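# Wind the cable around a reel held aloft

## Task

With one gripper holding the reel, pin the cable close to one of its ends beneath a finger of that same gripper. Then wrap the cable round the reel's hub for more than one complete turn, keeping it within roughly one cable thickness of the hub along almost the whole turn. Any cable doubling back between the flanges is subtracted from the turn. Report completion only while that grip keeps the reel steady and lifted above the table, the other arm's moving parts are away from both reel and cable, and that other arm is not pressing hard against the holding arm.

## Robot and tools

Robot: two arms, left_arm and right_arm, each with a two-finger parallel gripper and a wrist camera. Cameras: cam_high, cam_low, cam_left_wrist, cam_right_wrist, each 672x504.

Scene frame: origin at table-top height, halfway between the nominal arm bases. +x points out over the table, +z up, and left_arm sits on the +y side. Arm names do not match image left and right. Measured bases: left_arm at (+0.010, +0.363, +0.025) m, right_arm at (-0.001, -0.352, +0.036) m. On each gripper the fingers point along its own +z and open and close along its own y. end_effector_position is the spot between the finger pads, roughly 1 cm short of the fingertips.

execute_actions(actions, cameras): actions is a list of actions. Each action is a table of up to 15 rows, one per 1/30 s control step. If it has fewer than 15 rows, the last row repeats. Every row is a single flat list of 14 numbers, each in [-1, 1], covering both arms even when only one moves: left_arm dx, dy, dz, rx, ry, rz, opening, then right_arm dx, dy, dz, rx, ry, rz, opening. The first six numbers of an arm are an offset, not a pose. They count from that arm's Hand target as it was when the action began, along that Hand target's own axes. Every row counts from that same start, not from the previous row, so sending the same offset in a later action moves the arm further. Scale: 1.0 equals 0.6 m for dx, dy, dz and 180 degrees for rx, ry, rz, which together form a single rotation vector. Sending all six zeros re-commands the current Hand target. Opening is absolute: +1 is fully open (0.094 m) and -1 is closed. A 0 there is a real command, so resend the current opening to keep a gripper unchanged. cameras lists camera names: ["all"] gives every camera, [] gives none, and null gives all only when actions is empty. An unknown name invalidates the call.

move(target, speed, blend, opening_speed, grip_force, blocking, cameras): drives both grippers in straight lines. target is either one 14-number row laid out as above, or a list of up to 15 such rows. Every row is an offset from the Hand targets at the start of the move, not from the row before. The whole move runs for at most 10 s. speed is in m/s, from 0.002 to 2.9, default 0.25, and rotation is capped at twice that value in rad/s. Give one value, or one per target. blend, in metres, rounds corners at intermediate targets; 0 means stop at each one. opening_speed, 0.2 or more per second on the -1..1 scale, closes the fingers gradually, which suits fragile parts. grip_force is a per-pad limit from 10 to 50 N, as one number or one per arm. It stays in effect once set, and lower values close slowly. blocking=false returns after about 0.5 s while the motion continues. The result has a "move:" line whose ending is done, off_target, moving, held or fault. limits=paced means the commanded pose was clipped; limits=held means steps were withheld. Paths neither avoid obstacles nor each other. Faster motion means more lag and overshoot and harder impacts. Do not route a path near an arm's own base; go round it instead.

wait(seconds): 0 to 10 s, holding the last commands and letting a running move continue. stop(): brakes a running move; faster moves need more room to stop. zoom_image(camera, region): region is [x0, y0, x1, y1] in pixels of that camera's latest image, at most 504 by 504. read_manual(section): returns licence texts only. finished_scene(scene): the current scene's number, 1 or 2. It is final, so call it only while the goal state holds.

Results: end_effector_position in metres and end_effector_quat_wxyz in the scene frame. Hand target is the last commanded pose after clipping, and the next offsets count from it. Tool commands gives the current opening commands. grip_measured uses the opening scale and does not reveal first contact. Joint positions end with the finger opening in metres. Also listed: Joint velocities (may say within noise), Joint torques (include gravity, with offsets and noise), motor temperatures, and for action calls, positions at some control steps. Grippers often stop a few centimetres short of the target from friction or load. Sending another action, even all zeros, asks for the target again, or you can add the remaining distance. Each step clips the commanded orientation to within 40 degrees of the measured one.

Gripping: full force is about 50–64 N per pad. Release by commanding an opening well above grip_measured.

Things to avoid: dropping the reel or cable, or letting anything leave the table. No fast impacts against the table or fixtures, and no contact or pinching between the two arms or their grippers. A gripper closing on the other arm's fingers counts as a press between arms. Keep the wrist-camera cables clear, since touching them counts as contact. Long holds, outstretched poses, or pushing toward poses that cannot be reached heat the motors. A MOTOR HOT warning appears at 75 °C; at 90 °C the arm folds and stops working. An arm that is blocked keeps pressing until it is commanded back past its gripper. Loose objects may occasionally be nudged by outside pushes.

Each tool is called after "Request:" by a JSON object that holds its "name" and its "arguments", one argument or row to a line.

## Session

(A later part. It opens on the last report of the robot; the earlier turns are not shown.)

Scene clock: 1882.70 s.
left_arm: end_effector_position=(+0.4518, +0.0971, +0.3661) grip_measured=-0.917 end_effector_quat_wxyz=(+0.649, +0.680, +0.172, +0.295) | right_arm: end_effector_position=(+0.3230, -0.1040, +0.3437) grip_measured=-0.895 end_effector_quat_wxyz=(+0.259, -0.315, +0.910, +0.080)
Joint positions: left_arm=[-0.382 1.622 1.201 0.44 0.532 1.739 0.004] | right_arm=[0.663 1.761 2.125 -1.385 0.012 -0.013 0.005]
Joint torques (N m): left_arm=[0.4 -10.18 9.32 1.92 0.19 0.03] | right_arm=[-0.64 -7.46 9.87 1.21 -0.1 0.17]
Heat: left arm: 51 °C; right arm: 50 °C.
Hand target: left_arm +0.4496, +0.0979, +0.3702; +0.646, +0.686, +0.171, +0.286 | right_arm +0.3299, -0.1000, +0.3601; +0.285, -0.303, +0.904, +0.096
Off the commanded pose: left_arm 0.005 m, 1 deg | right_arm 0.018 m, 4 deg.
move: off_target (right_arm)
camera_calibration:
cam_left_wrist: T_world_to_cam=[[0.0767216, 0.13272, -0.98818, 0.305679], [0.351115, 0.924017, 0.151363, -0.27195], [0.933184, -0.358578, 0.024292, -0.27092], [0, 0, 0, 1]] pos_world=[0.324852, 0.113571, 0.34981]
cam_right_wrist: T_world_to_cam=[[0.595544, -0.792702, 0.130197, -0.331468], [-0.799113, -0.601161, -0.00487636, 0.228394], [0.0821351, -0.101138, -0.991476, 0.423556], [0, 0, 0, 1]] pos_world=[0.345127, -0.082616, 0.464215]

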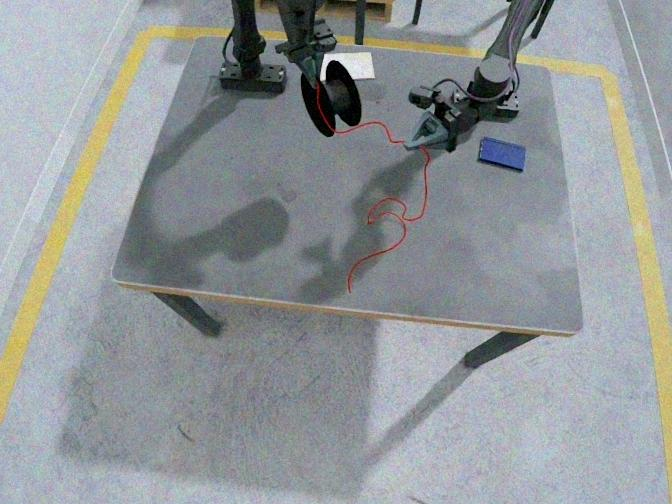

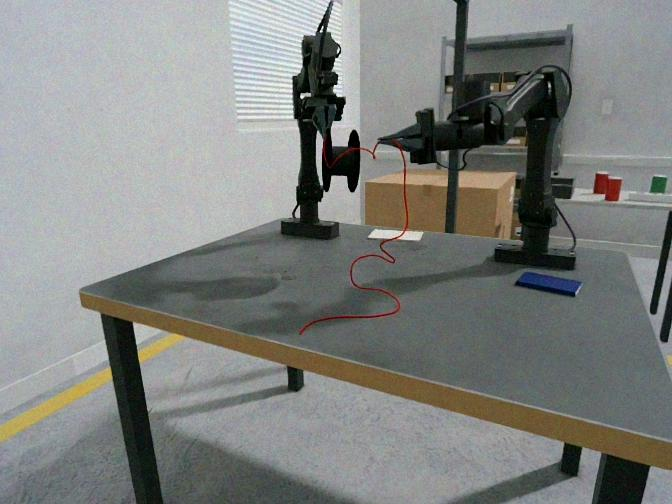

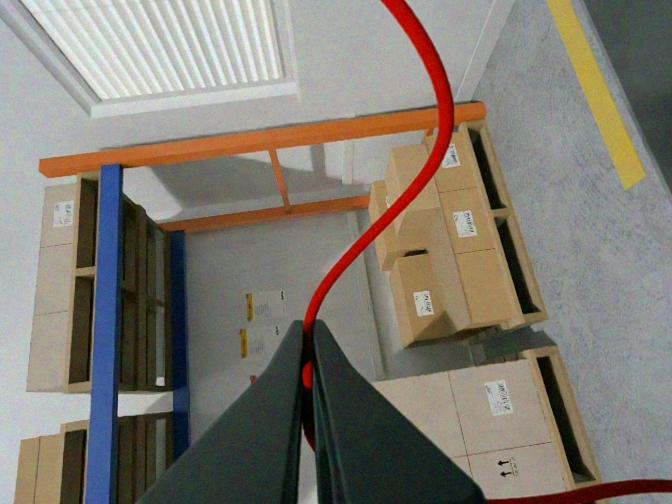

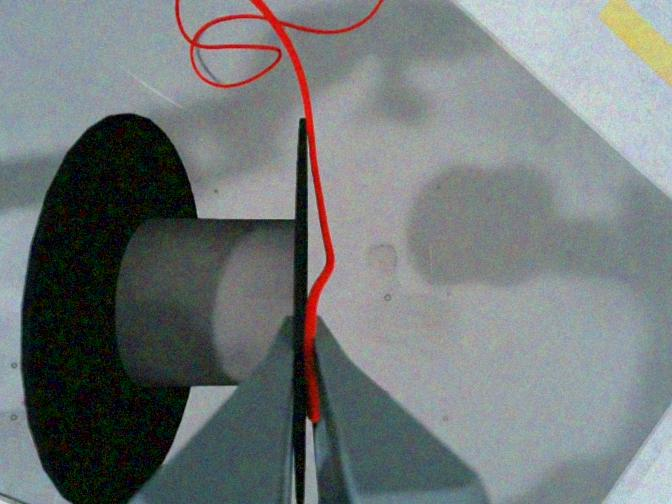

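Request:
{"name": "move", "arguments": {
  "target": [
    [-0.0802,0.2173,-0.1333,0,0,0,-1,0,0,0,0,0,0,-1],
    [-0.3178,0.31,-0.1167,0,0,0,-1,0,0,0,0,0,0,-1],
    [-0.623,0.2113,-0.1333,0,0,0,-1,0,0,0,0,0,0,-1],
    [-0.7533,0.048,-0.0833,0,0,0,-1,0,0,0,0,0,0,-1]
  ],
  "blend": [0.05,0.05,0.05,0],
  "speed": 0.15,
  "cameras": ["cam_high","cam_low","cam_left_wrist","cam_right_wrist"]
}}

Scene clock: 1907.30 s.
left_arm: end_effector_position=(+0.0689, -0.1374, +0.3320) grip_measured=-0.917 end_effector_quat_wxyz=(+0.652, +0.679, +0.180, +0.287) | right_arm: end_effector_position=(+0.3216, -0.1051, +0.3426) grip_measured=-0.895 end_effector_quat_wxyz=(+0.255, -0.315, +0.911, +0.079)
Joint positions: left_arm=[-1.739 1.694 1.143 0.573 -0.825 1.742 0.004] | right_arm=[0.663 1.761 2.125 -1.394 0.012 -0.013 0.005]
Joint torques (N m): left_arm=[-0.75 -8.65 6.02 2.23 -0.01 -0.01] | right_arm=[-0.65 -7.32 9.84 1.25 -0.07 0.19]
Heat: left arm: 51 °C; right arm: 49 °C.
Hand target: left_arm +0.0638, -0.1392, +0.3209; +0.646, +0.686, +0.171, +0.286 | right_arm +0.3299, -0.1000, +0.3601; +0.285, -0.303, +0.904, +0.096
Off the commanded pose: left_arm 0.012 m, 1 deg | right_arm 0.020 m, 4 deg.
move: off_target (left_arm, right_arm)
camera_calibration:
cam_left_wrist: T_world_to_cam=[[0.0583343, 0.120679, -0.990976, 0.333169], [0.354633, 0.925416, 0.133571, 0.0902216], [0.933184, -0.359225, 0.0111867, 0.00742122], [0, 0, 0, 1]] pos_world=[-0.0583561, -0.121033, 0.318029]
cam_right_wrist: T_world_to_cam=[[0.596395, -0.792044, 0.130301, -0.331624], [-0.799129, -0.60115, 0.00352604, 0.223712], [0.0755379, -0.106231, -0.991468, 0.424105], [0, 0, 0, 1]] pos_world=[0.344518, -0.0831237, 0.462909]

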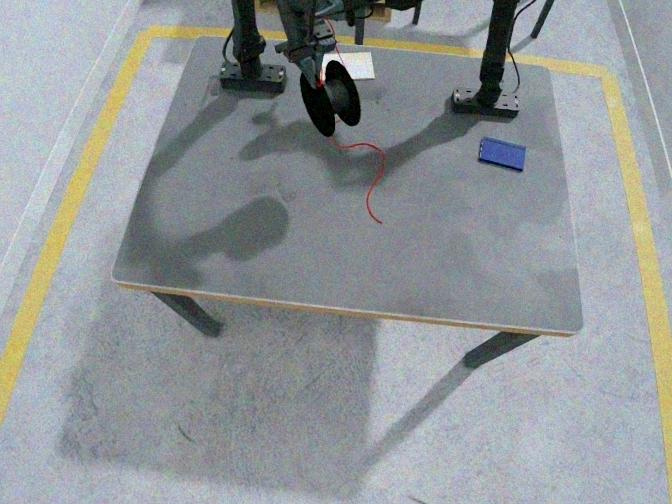

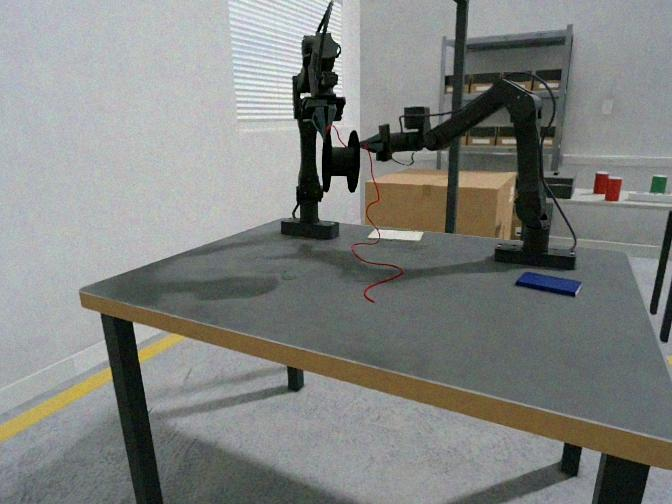

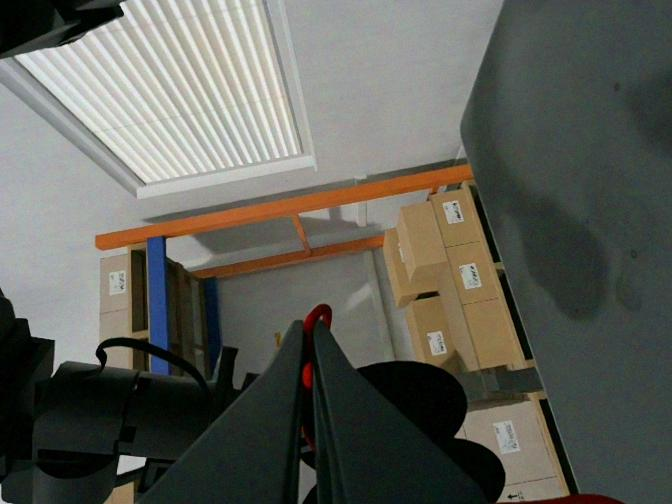

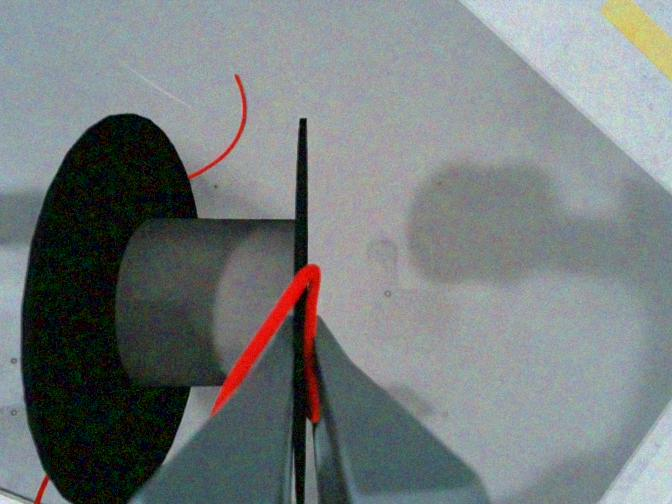

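Request:
{"name": "move", "arguments": {
  "target": [0.0425,-0.1429,0.125,0,0,0,-1,0,0,0,0,0,0,-1],
  "speed": 0.12,
  "cameras": ["cam_high","cam_low","cam_left_wrist","cam_right_wrist"]
}}

Scene clock: 1918.50 s.
left_arm: end_effector_position=(+0.1423, -0.1710, +0.2513) grip_measured=-0.917 end_effector_quat_wxyz=(+0.650, +0.680, +0.179, +0.290) | right_arm: end_effector_position=(+0.3216, -0.1051, +0.3426) grip_measured=-0.895 end_effector_quat_wxyz=(+0.255, -0.315, +0.911, +0.079)
Joint positions: left_arm=[-1.541 1.937 1.099 0.853 -0.629 1.742 0.004] | right_arm=[0.663 1.761 2.125 -1.394 0.012 -0.013 0.005]
Joint torques (N m): left_arm=[0.13 -9.94 6.08 2.36 0.13 0] | right_arm=[-0.59 -7.31 9.57 1.26 -0.07 0.23]
Heat: left arm: 52 °C; right arm: 50 °C.
Hand target: left_arm +0.1413, -0.1738, +0.2409; +0.646, +0.686, +0.171, +0.286 | right_arm +0.3299, -0.1000, +0.3601; +0.285, -0.303, +0.904, +0.096
Off the commanded pose: left_arm 0.011 m, 1 deg | right_arm 0.020 m, 4 deg.
move: off_target (left_arm, right_arm)
camera_calibration:
cam_left_wrist: T_world_to_cam=[[0.0621912, 0.126115, -0.990064, 0.253073], [0.351894, 0.925512, 0.139997, 0.104911], [0.933972, -0.357104, 0.0131794, -0.0725918], [0, 0, 0, 1]] pos_world=[0.0151424, -0.154935, 0.236829]
cam_right_wrist: T_world_to_cam=[[0.596395, -0.792044, 0.130301, -0.331624], [-0.799129, -0.60115, 0.00352604, 0.223712], [0.0755379, -0.106231, -0.991468, 0.424105], [0, 0, 0, 1]] pos_world=[0.344518, -0.0831237, 0.462909]

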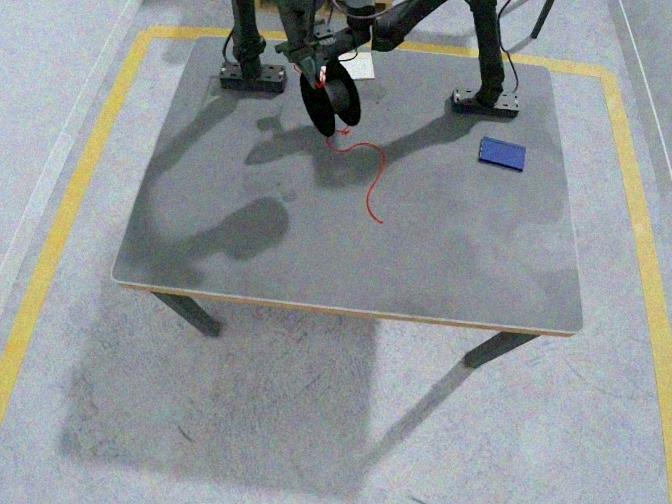

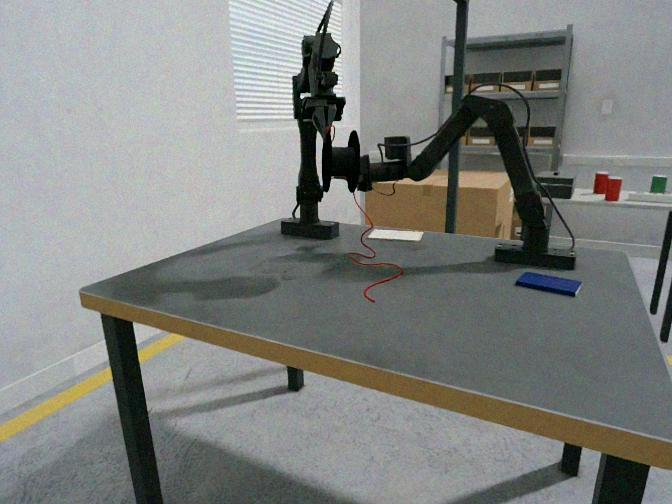

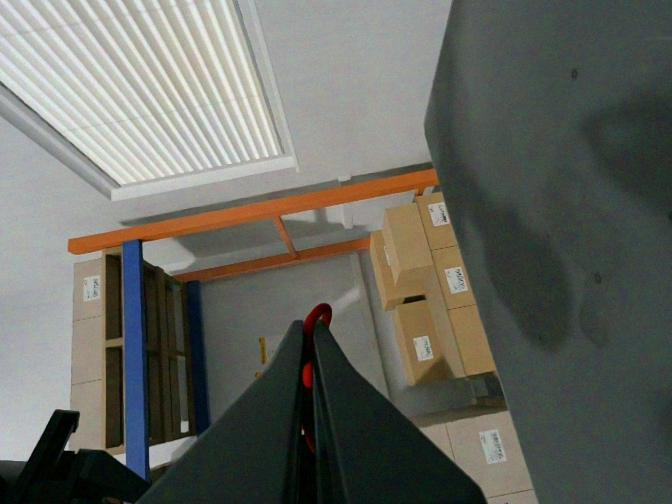

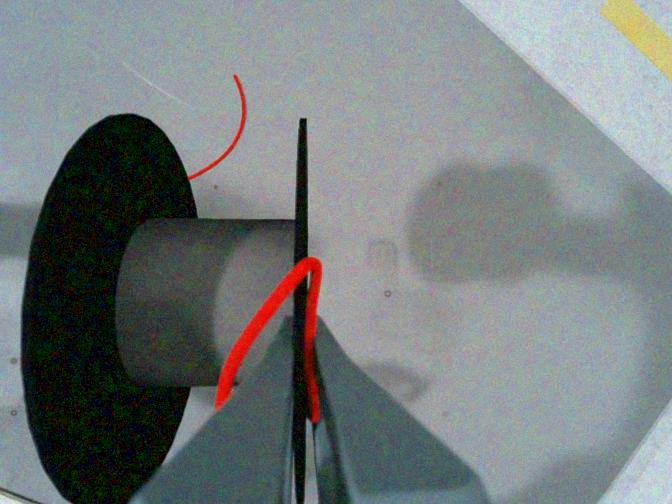

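Request:
{"name": "move", "arguments": {
  "target": [0.113,-0.223,0.0167,0,0,0,-1,0,0,0,0,0,0,-1],
  "speed": 0.12,
  "cameras": ["cam_high","cam_low","cam_left_wrist","cam_right_wrist"]
}}

Scene clock: 1932.93 s.
left_arm: end_effector_position=(+0.2208, -0.1282, +0.1302) grip_measured=-0.917 end_effector_quat_wxyz=(+0.643, +0.685, +0.176, +0.292) | right_arm: end_effector_position=(+0.3201, -0.1063, +0.3415) grip_measured=-0.895 end_effector_quat_wxyz=(+0.251, -0.316, +0.912, +0.078)
Joint positions: left_arm=[-1.318 2.212 0.876 1.335 -0.408 1.745 0.004] | right_arm=[0.663 1.761 2.125 -1.403 0.012 -0.013 0.005]
Joint torques (N m): left_arm=[0.17 -9.22 3.56 2.76 0.12 -0.03] | right_arm=[-0.64 -7.53 9.66 1.28 -0.09 0.14]
Heat: left arm: 52 °C; right arm: 50 °C.
Hand target: left_arm +0.2182, -0.1265, +0.1206; +0.646, +0.686, +0.171, +0.286 | right_arm +0.3299, -0.1000, +0.3601; +0.285, -0.303, +0.904, +0.096
Off the commanded pose: left_arm 0.010 m, 1 deg | right_arm 0.022 m, 5 deg.
move: off_target (right_arm)
camera_calibration:
cam_left_wrist: T_world_to_cam=[[0.0629284, 0.144756, -0.987464, 0.124718], [0.350338, 0.923257, 0.15767, 0.0523023], [0.934507, -0.355868, 0.00738551, -0.128102], [0, 0, 0, 1]] pos_world=[0.0935406, -0.11193, 0.115854]
cam_right_wrist: T_world_to_cam=[[0.597352, -0.791308, 0.13039, -0.331787], [-0.799035, -0.601158, 0.0123032, 0.21884], [0.0686492, -0.111535, -0.991386, 0.42459], [0, 0, 0, 1]] pos_world=[0.343907, -0.0836316, 0.461502]

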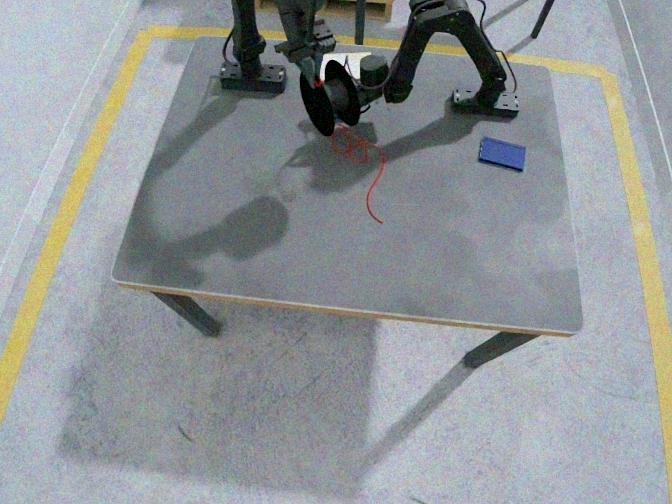

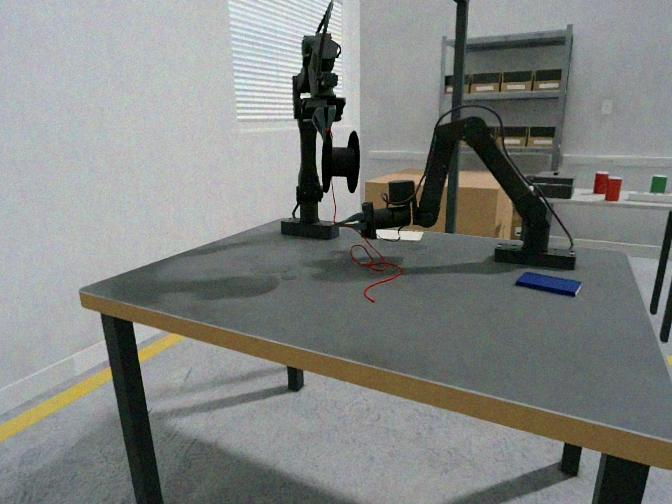

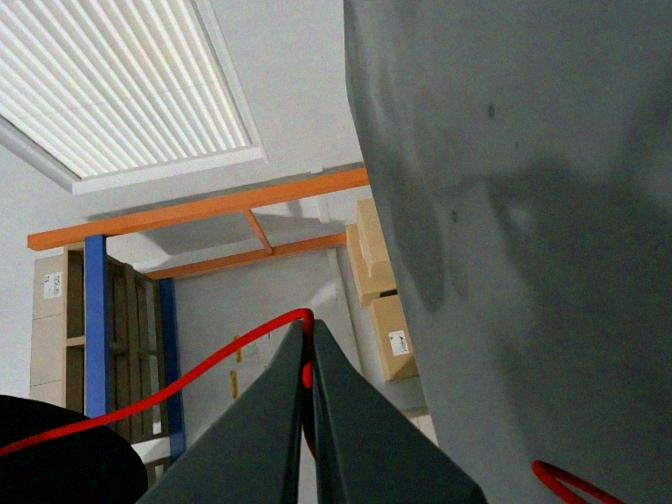

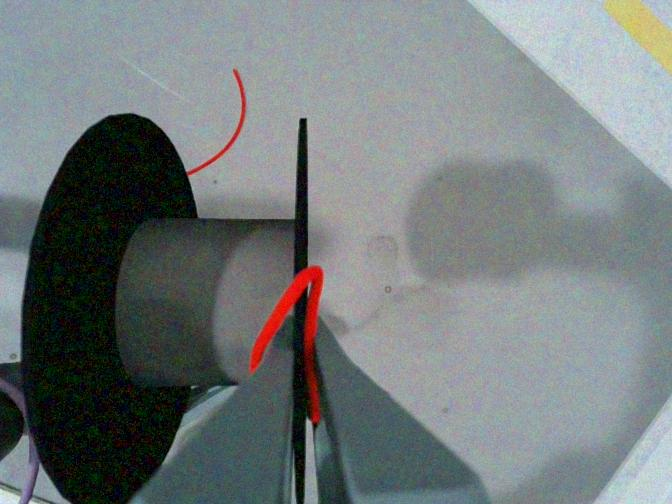

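Request:
{"name": "zoom_image", "arguments": {
  "camera": "cam_low",
  "region": [290, 90, 400, 250]
}}

Request:
{"name": "zoom_image", "arguments": {
  "camera": "cam_left_wrist",
  "region": [0, 250, 340, 504]
}}

Scaled by 3.150 from the camera's 672x504 image, which has a finer 960x720 frame.

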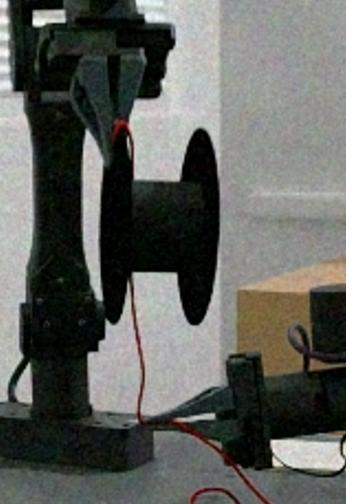

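Scaled by 1.482 from the camera's 672x504 image, which has a finer 960x720 frame.

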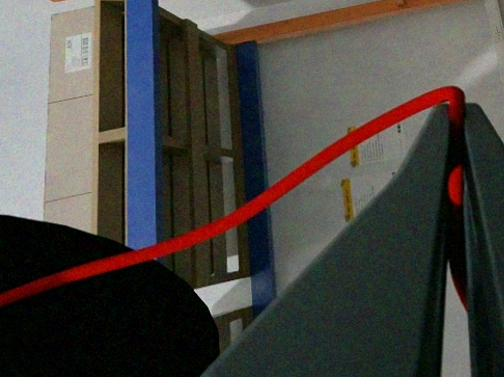

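Request:
{"name": "move", "arguments": {
  "target": [
    [0.005,0.025,0,0,0,0,-1,0,0,0,0,0,0,-1],
    [0.005,0.025,0,0,0,0,-0.3,0,0,0,0,0,0,-1],
    [0.005,0.025,-0.16,0,0,0,-0.3,0,0,0,0,0,0,-1]
  ],
  "speed": [0.05,0.1,0.1],
  "cameras": ["cam_high","cam_low","cam_left_wrist","cam_right_wrist"]
}}

Scene clock: 1960.03 s.
left_arm: end_effector_position=(+0.1614, -0.0522, +0.1173) grip_measured=-0.301 end_effector_quat_wxyz=(+0.620, +0.710, +0.163, +0.290) | right_arm: end_effector_position=(+0.3201, -0.1063, +0.3415) grip_measured=-0.895 end_effector_quat_wxyz=(+0.251, -0.316, +0.912, +0.078)
Joint positions: left_arm=[-1.444 2.049 0.496 1.482 -0.518 1.746 0.033] | right_arm=[0.663 1.761 2.125 -1.403 0.012 -0.013 0.005]
Joint torques (N m): left_arm=[-0.47 -10.43 2.66 2.93 -0.11 -0.04] | right_arm=[-0.53 -7.36 9.61 1.33 -0.08 0.21]
Motor temperatures (°C): left_arm=[29 42 37 56 28 27 30] | right_arm=[27 36 50 51 28 28 32]
Heat: left arm: 56 °C; right arm: 51 °C.
Hand target: left_arm +0.1595, -0.0505, +0.1360; +0.646, +0.686, +0.171, +0.286 | right_arm +0.3299, -0.1000, +0.3601; +0.285, -0.303, +0.904, +0.096
Off the commanded pose: left_arm 0.019 m, 4 deg | right_arm 0.022 m, 5 deg.
move: off_target (left_arm, right_arm)
camera_calibration:
cam_left_wrist: T_world_to_cam=[[0.0562269, 0.213068, -0.975418, 0.108022], [0.366461, 0.904372, 0.218673, -0.00565721], [0.928733, -0.369748, -0.027231, -0.0413046], [0, 0, 0, 1]] pos_world=[0.0343604, -0.0331721, 0.105479]
cam_right_wrist: T_world_to_cam=[[0.597352, -0.791308, 0.13039, -0.331787], [-0.799035, -0.601158, 0.0123032, 0.21884], [0.0686492, -0.111535, -0.991386, 0.42459], [0, 0, 0, 1]] pos_world=[0.343907, -0.0836316, 0.461502]

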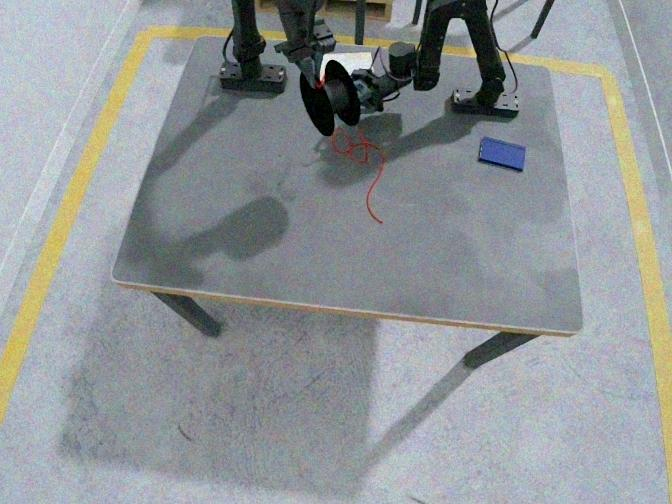

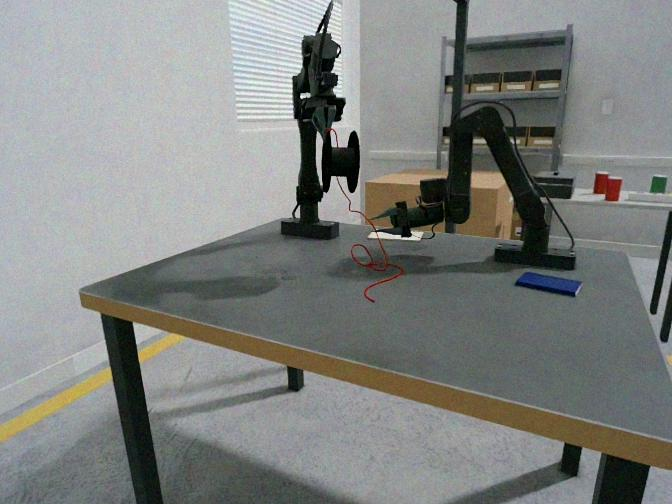

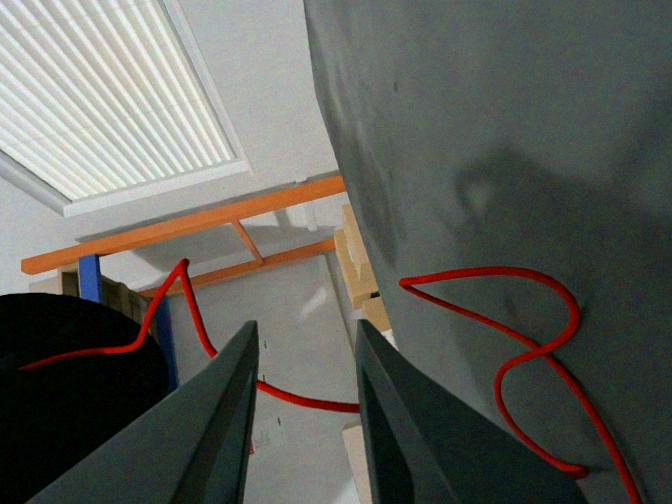

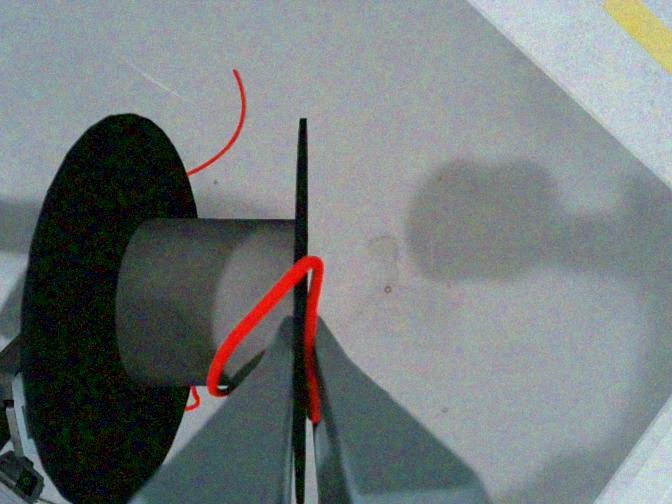

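Request:
{"name": "zoom_image", "arguments": {
  "camera": "cam_low",
  "region": [290, 110, 430, 320]
}}

Request:
{"name": "zoom_image", "arguments": {
  "camera": "cam_high",
  "region": [280, 40, 440, 240]
}}

Scaled by 2.400 from the camera's 672x504 image, which has a finer 960x720 frame.

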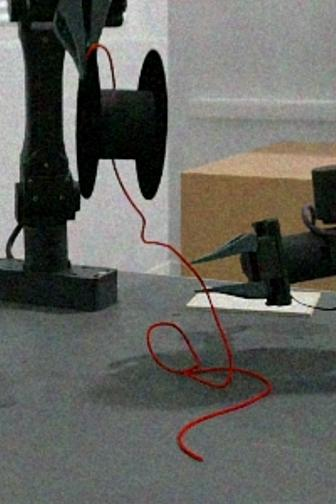

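Scaled by 2.520 from the camera's 672x504 image, which has a finer 960x720 frame.

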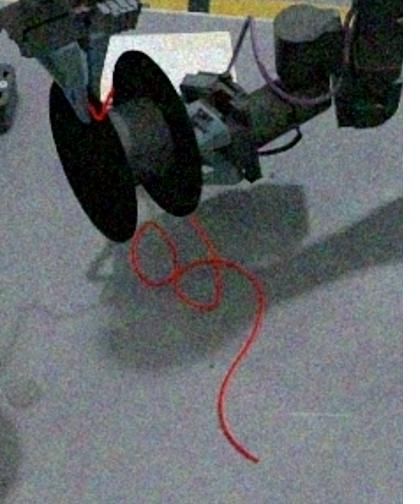

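Request:
{"name": "move", "arguments": {
  "target": [
    [0,0,-0.1,0,0,0,-0.3,0,0,0,0,0,0,-1],
    [0.1677,-0.0058,-0.1042,0.2401,0.2023,-0.5158,0.1,0,0,0,0,0,0,-1]
  ],
  "blend": [0.02,0],
  "speed": 0.2,
  "cameras": ["cam_high","cam_low","cam_left_wrist"]
}}

Scene clock: 2006.70 s.
left_arm: end_effector_position=(+0.1972, +0.0629, +0.1431) grip_measured=+0.099 end_effector_quat_wxyz=(+0.306, +0.418, +0.843, -0.144) | right_arm: end_effector_position=(+0.3201, -0.1063, +0.3415) grip_measured=-0.895 end_effector_quat_wxyz=(+0.251, -0.316, +0.912, +0.078)
Joint positions: left_arm=[-1.087 1.305 0.82 -0.403 -0.107 -0.111 0.052] | right_arm=[0.663 1.761 2.125 -1.403 0.012 -0.013 0.005]
Joint torques (N m): left_arm=[0.5 -4.96 8.98 1.76 -0.03 -0.1] | right_arm=[-0.75 -7.31 9.81 1.31 -0.1 0.17]
Motor temperatures (°C): left_arm=[29 43 37 55 28 27 29] | right_arm=[27 37 50 51 28 28 32]
Heat: left arm: 55 °C; right arm: 51 °C.
Hand target: left_arm +0.1998, +0.0600, +0.1500; +0.307, +0.412, +0.845, -0.150 | right_arm +0.3299, -0.1000, +0.3601; +0.285, -0.303, +0.904, +0.096
Off the commanded pose: left_arm 0.008 m, 1 deg | right_arm 0.022 m, 5 deg.
move: off_target (right_arm)
camera_calibration:
cam_left_wrist: T_world_to_cam=[[-0.803469, -0.591781, 0.065053, 0.177946], [-0.593513, 0.78763, -0.165473, 0.123013], [0.0466863, -0.171562, -0.984066, 0.267234], [0, 0, 0, 1]] pos_world=[0.203508, 0.0542642, 0.271755]
Images, in order (width x height): cam_high 672x504, cam_low 672x504, cam_left_wrist 672x504.

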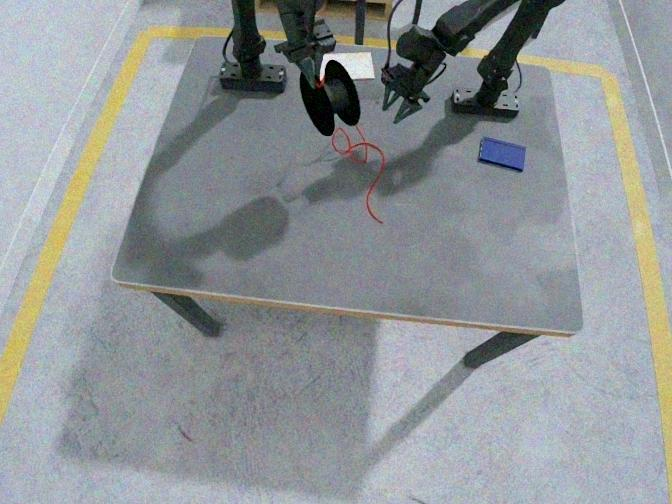

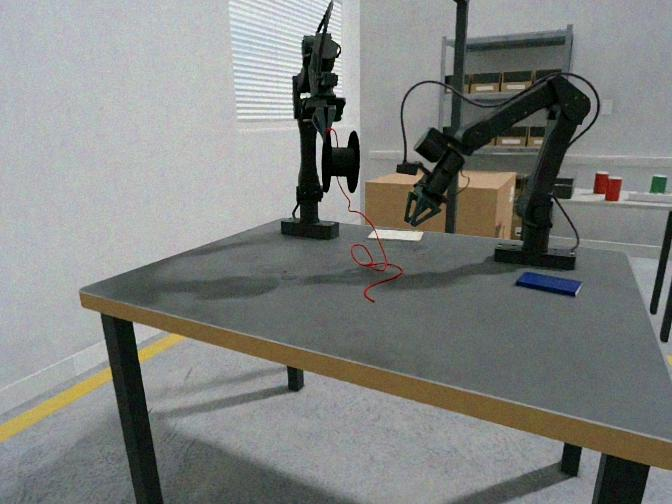

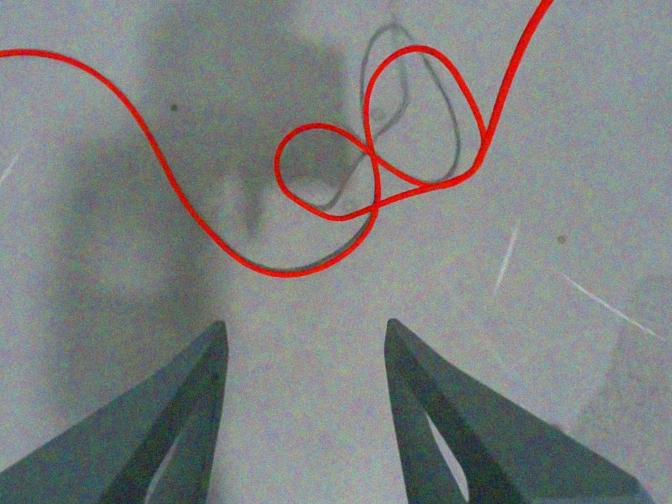

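Request:
{"name": "move", "arguments": {
  "target": [-0.0412,0.0295,0.2373,0,0,0,0.1,0,0,0,0,0,0,-1],
  "speed": 0.15,
  "cameras": ["cam_left_wrist"]
}}

Scene clock: 2028.80 s.
left_arm: end_effector_position=(+0.2757, -0.0097, +0.0549) grip_measured=+0.099 end_effector_quat_wxyz=(+0.301, +0.413, +0.847, -0.144) | right_arm: end_effector_position=(+0.3203, -0.1065, +0.3415) grip_measured=-0.895 end_effector_quat_wxyz=(+0.251, -0.315, +0.912, +0.078)
Joint positions: left_arm=[-0.988 1.858 0.997 -0.03 -0.045 -0.048 0.052] | right_arm=[0.662 1.761 2.125 -1.403 0.012 -0.013 0.005]
Joint torques (N m): left_arm=[0.49 -8.57 7.83 2 0.02 0.01] | right_arm=[-0.46 -7.19 9.65 1.31 -0.08 0.19]
Heat: left arm: 52 °C; right arm: 51 °C.
Hand target: left_arm +0.2817, -0.0160, +0.0566; +0.307, +0.412, +0.845, -0.150 | right_arm +0.3299, -0.0999, +0.3601; +0.285, -0.303, +0.904, +0.096
Off the commanded pose: left_arm 0.009 m, 1 deg | right_arm 0.022 m, 5 deg.
move: off_target (right_arm)
camera_calibration:
cam_left_wrist: T_world_to_cam=[[-0.795878, -0.601043, 0.0729728, 0.201123], [-0.604303, 0.781132, -0.157004, 0.214616], [0.0373649, -0.169054, -0.984898, 0.166867], [0, 0, 0, 1]] pos_world=[0.283527, -0.0185506, 0.183366]
Images, in order (width x height): cam_left_wrist 672x504.

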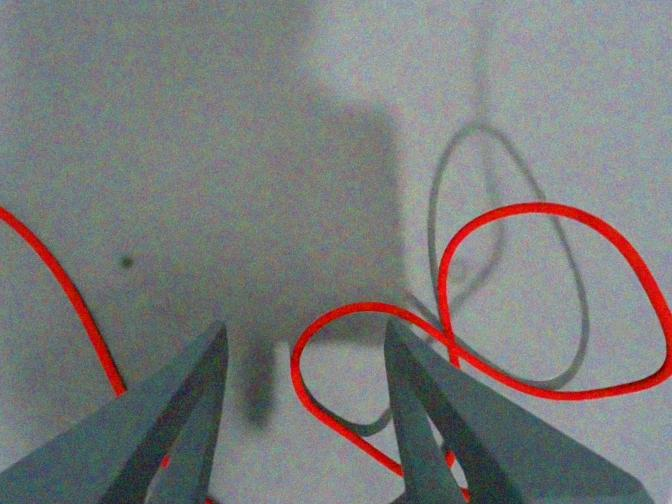

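Request:
{"name": "move", "arguments": {
  "target": [0.0477,0.0068,0.0383,0,0,0,0.1,0,0,0,0,0,0,-1],
  "speed": 0.06,
  "cameras": ["cam_left_wrist"]
}}

Scene clock: 2041.10 s.
left_arm: end_effector_position=(+0.2810, -0.0138, +0.0338) grip_measured=+0.099 end_effector_quat_wxyz=(+0.317, +0.411, +0.841, -0.154) | right_arm: end_effector_position=(+0.3203, -0.1065, +0.3415) grip_measured=-0.895 end_effector_quat_wxyz=(+0.251, -0.315, +0.912, +0.078)
Joint positions: left_arm=[-0.981 1.923 0.95 0.123 -0.038 -0.039 0.052] | right_arm=[0.662 1.761 2.125 -1.403 0.012 -0.013 0.005]
Joint torques (N m): left_arm=[0.68 -8.5 4.56 2.03 0.03 0.01] | right_arm=[-0.61 -7.3 9.89 1.34 -0.12 0.18]
Heat: left arm: 52 °C; right arm: 51 °C.
Hand target: left_arm +0.2804, -0.0080, +0.0206; +0.307, +0.412, +0.845, -0.150 | right_arm +0.3299, -0.0999, +0.3601; +0.285, -0.303, +0.904, +0.096
Off the commanded pose: left_arm 0.014 m, 1 deg | right_arm 0.022 m, 5 deg.
move: off_target (left_arm, right_arm)
camera_calibration:
cam_left_wrist: T_world_to_cam=[[-0.800196, -0.595134, 0.0741693, 0.205703], [-0.596834, 0.778054, -0.196011, 0.216872], [0.0589451, -0.201114, -0.977793, 0.138449], [0, 0, 0, 1]] pos_world=[0.285879, -0.0184737, 0.162627]
Images, in order (width x height): cam_left_wrist 672x504.

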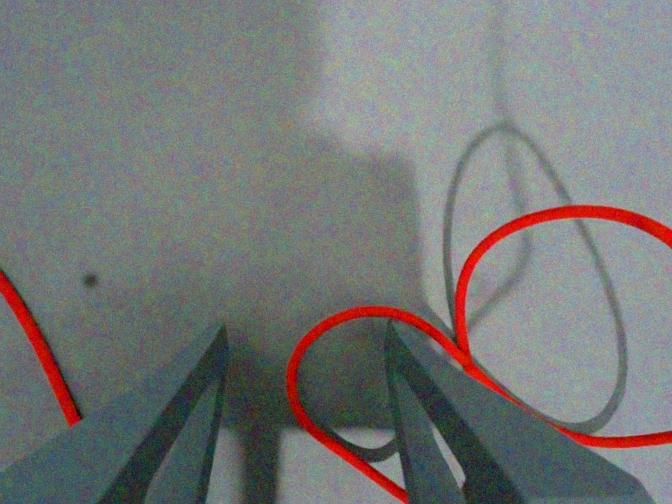

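Request:
{"name": "move", "arguments": {
  "target": [0.0293,0.0088,0.007,0,0,0,0.1,0,0,0,0,0,0,-1],
  "speed": 0.06,
  "cameras": ["cam_left_wrist"]
}}

Scene clock: 2047.43 s.
left_arm: end_effector_position=(+0.2820, -0.0106, +0.0306) grip_measured=+0.099 end_effector_quat_wxyz=(+0.333, +0.408, +0.833, -0.169) | right_arm: end_effector_position=(+0.3203, -0.1065, +0.3415) grip_measured=-0.895 end_effector_quat_wxyz=(+0.251, -0.315, +0.912, +0.078)
Joint positions: left_arm=[-0.967 1.923 0.89 0.227 -0.017 -0.031 0.052] | right_arm=[0.662 1.761 2.125 -1.403 0.012 -0.013 0.005]
Joint torques (N m): left_arm=[0.83 -7.6 3.86 1.85 -0.1 0.05] | right_arm=[-0.59 -7.35 9.7 1.27 -0.1 0.18]
Heat: left arm: 52 °C; right arm: 51 °C.
Hand target: left_arm +0.2780, +0.0037, +0.0062; +0.307, +0.412, +0.845, -0.150 | right_arm +0.3299, -0.0999, +0.3601; +0.285, -0.303, +0.904, +0.096
Off the commanded pose: left_arm 0.029 m, 4 deg | right_arm 0.022 m, 5 deg.
move: off_target (left_arm, right_arm)
camera_calibration:
cam_left_wrist: T_world_to_cam=[[-0.805109, -0.587067, 0.0845623, 0.209796], [-0.588314, 0.772294, -0.239687, 0.213276], [0.0754054, -0.242723, -0.967161, 0.130488], [0, 0, 0, 1]] pos_world=[0.284542, -0.00987477, 0.159581]
Images, in order (width x height): cam_left_wrist 672x504.

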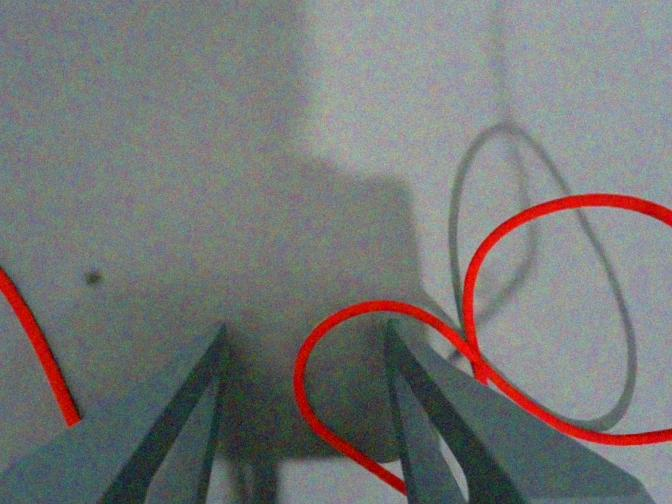

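Request:
{"name": "move", "arguments": {
  "target": [-0.0717,-0.0035,-0.0678,0,0.1111,0,0.1,0,0,0,0,0,0,-1],
  "speed": 0.1,
  "cameras": ["cam_left_wrist","cam_low"]
}}

Scene clock: 2062.63 s.
left_arm: end_effector_position=(+0.2755, -0.0018, +0.0696) grip_measured=+0.099 end_effector_quat_wxyz=(+0.162, +0.435, +0.883, -0.077) | right_arm: end_effector_position=(+0.3269, -0.1121, +0.3428) grip_measured=-0.895 end_effector_quat_wxyz=(+0.259, -0.305, +0.914, +0.066)
Joint positions: left_arm=[-0.967 1.976 1.405 -0.64 -0.017 -0.031 0.052] | right_arm=[0.653 1.761 2.125 -1.394 0.038 -0.009 0.005]
Joint torques (N m): left_arm=[0.77 -9.4 8.46 1.29 0.01 0.02] | right_arm=[0.09 -7.34 9.74 1.22 -0.39 0.1]
Motor temperatures (°C): left_arm=[29 38 38 50 28 27 28] | right_arm=[27 37 50 50 28 28 32]
Heat: left arm: 50 °C; right arm: 50 °C.
Hand target: left_arm +0.2805, -0.0029, +0.0650; +0.156, +0.432, +0.885, -0.076 | right_arm +0.3299, -0.1000, +0.3601; +0.285, -0.303, +0.904, +0.096
Off the commanded pose: left_arm 0.007 m, 1 deg | right_arm 0.021 m, 5 deg.
move: off_target (right_arm)
camera_calibration:
cam_left_wrist: T_world_to_cam=[[-0.786208, -0.613403, 0.0749286, 0.201924], [-0.597323, 0.785418, 0.162247, 0.186499], [-0.158373, 0.0828029, -0.983901, 0.237062], [0, 0, 0, 1]] pos_world=[0.307698, -0.0422483, 0.187857]
Images, in order (width x height): cam_low 672x504, cam_left_wrist 672x504.

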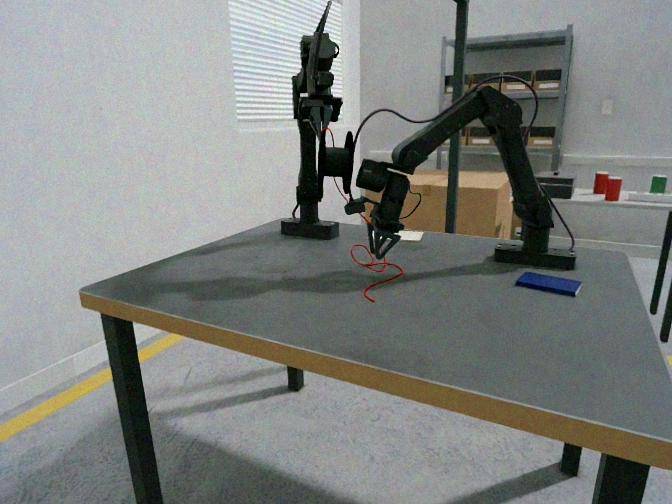

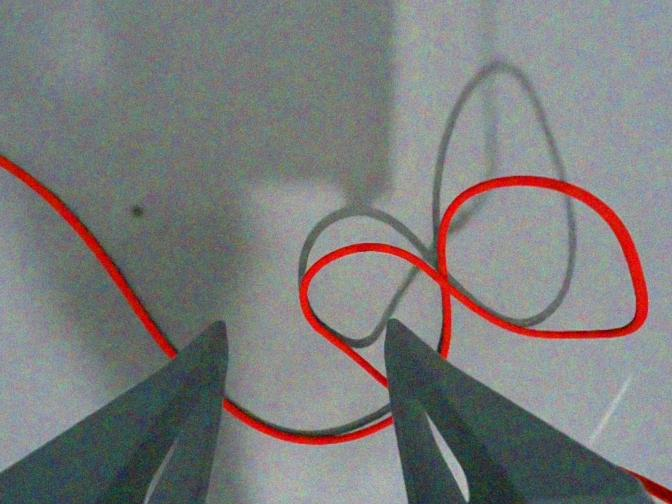

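Request:
{"name": "move", "arguments": {
  "target": [0.0783,0,-0.0285,0,0,0,0.1,0,0,0,0,0,0,-1],
  "speed": 0.1,
  "cameras": ["cam_left_wrist","cam_low","cam_right_wrist"]
}}

Scene clock: 2068.63 s.
left_arm: end_effector_position=(+0.2493, +0.0357, +0.0615) grip_measured=+0.099 end_effector_quat_wxyz=(+0.148, +0.436, +0.885, -0.070) | right_arm: end_effector_position=(+0.3250, -0.1101, +0.3425) grip_measured=-0.895 end_effector_quat_wxyz=(+0.257, -0.307, +0.913, +0.073)
Joint positions: left_arm=[-0.966 1.847 1.205 -0.6 -0.017 -0.031 0.052] | right_arm=[0.653 1.761 2.125 -1.395 0.023 -0.009 0.005]
Joint torques (N m): left_arm=[0.36 -11.96 4.83 1.47 0 -0.06] | right_arm=[0.18 -7.5 9.69 1.22 -0.22 0.14]
Heat: left arm: 49 °C; right arm: 50 °C.
Hand target: left_arm +0.2497, +0.0365, +0.0650; +0.156, +0.432, +0.885, -0.076 | right_arm +0.3299, -0.1000, +0.3601; +0.285, -0.303, +0.904, +0.095
Off the commanded pose: left_arm 0.004 m, 1 deg | right_arm 0.021 m, 4 deg.
move: off_target (right_arm)
camera_calibration:
cam_left_wrist: T_world_to_cam=[[-0.784242, -0.616075, 0.0735996, 0.20451], [-0.594936, 0.780347, 0.19264, 0.140405], [-0.176114, 0.10729, -0.978505, 0.224997], [0, 0, 0, 1]] pos_world=[0.283542, -0.0077105, 0.178062]
cam_right_wrist: T_world_to_cam=[[0.580593, -0.802494, 0.137535, -0.336062], [-0.810547, -0.585657, 0.00444444, 0.228541], [0.0769817, -0.114059, -0.990487, 0.421524], [0, 0, 0, 1]] pos_world=[0.347909, -0.0877623, 0.462719]
Images, in order (width x height): cam_low 672x504, cam_left_wrist 672x504, cam_right_wrist 672x504.

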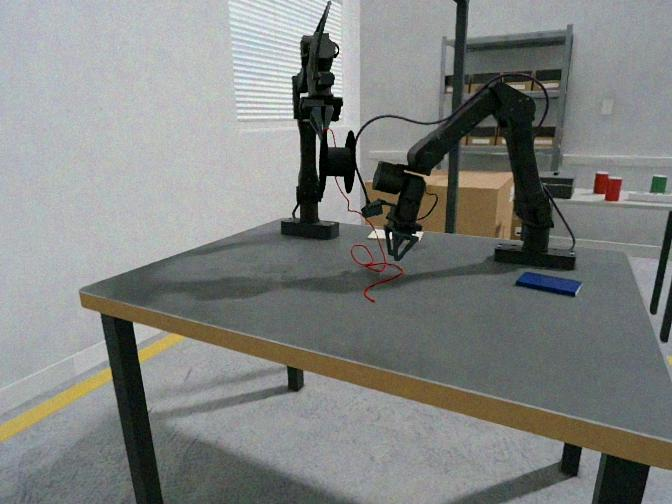

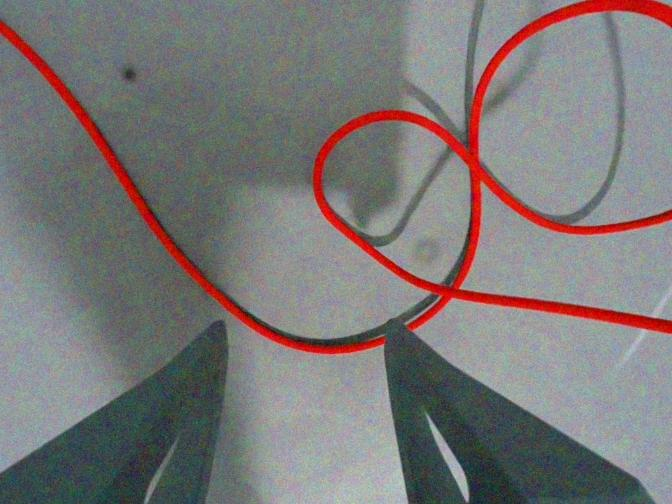

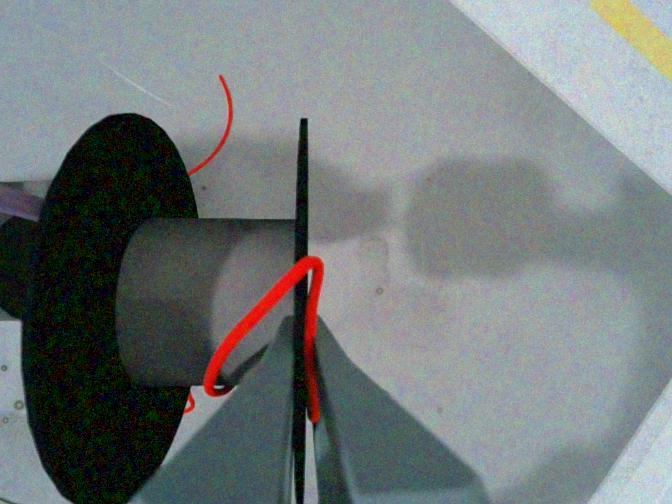

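Request:
{"name": "move", "arguments": {
  "target": [-0.0502,-0.031,0.0042,0.0533,0.0371,0.6096,-0.1,0,0,0,0,0,0,-1],
  "speed": 0.12,
  "cameras": ["cam_left_wrist","cam_low","cam_right_wrist"]
}}

Scene clock: 2121.67 s.
left_arm: end_effector_position=(+0.2564, +0.0037, +0.0787) grip_measured=-0.098 end_effector_quat_wxyz=(+0.089, +0.981, +0.164, +0.049) | right_arm: end_effector_position=(+0.3242, -0.1090, +0.3425) grip_measured=-0.895 end_effector_quat_wxyz=(+0.256, -0.308, +0.913, +0.077)
Joint positions: left_arm=[-0.995 2.038 1.579 -0.909 -0.015 1.835 0.042] | right_arm=[0.653 1.761 2.125 -1.395 0.015 -0.009 0.005]
Joint torques (N m): left_arm=[-0.61 -9.99 8.12 0.89 -0.01 0.08] | right_arm=[0.18 -7.41 9.69 1.24 -0.13 0.09]
Motor temperatures (°C): left_arm=[29 43 38 46 28 27 28] | right_arm=[27 37 51 49 29 28 32]
Heat: left arm: 46 °C; right arm: 51 °C.
Hand target: left_arm +0.2531, +0.0021, +0.0730; +0.077, +0.984, +0.155, +0.042 | right_arm +0.3299, -0.1000, +0.3601; +0.285, -0.303, +0.904, +0.096
Off the commanded pose: left_arm 0.007 m, 2 deg | right_arm 0.021 m, 4 deg.
move: off_target (right_arm)
camera_calibration:
cam_left_wrist: T_world_to_cam=[[-0.352578, 0.927918, -0.121066, 0.0880711], [0.755351, 0.358574, 0.548516, -0.206259], [0.552389, 0.101947, -0.827329, 0.047765], [0, 0, 0, 1]] pos_world=[0.160465, -0.0126334, 0.163316]
cam_right_wrist: T_world_to_cam=[[0.584235, -0.80093, 0.131074, -0.333474], [-0.80825, -0.588821, 0.00460359, 0.227426], [0.0734922, -0.10863, -0.991362, 0.423706], [0, 0, 0, 1]] pos_world=[0.347506, -0.0871487, 0.462709]
Images, in order (width x height): cam_low 672x504, cam_left_wrist 672x504, cam_right_wrist 672x504.

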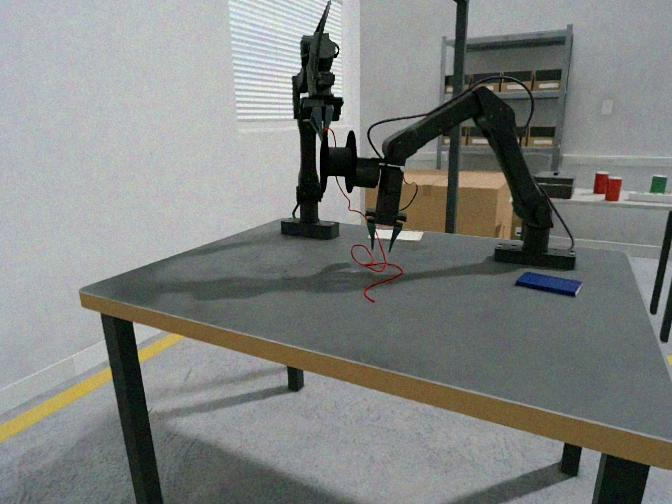

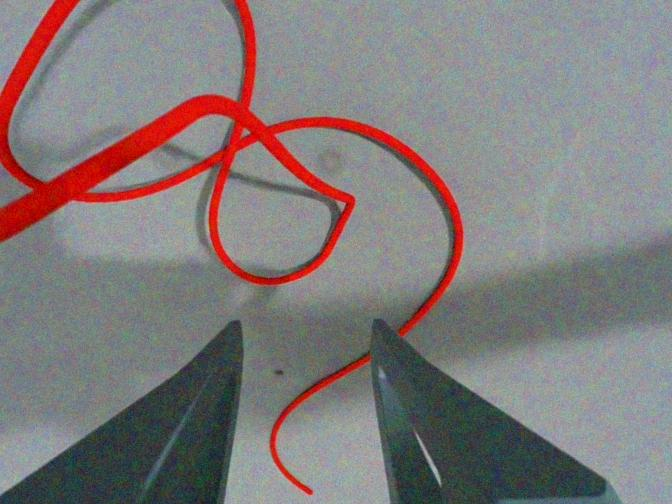

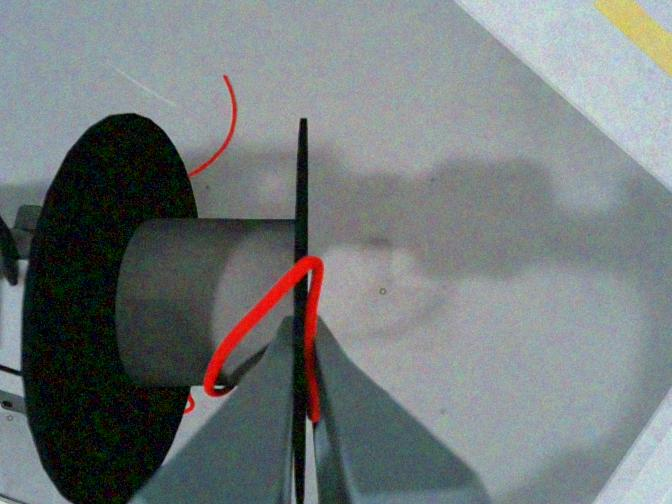

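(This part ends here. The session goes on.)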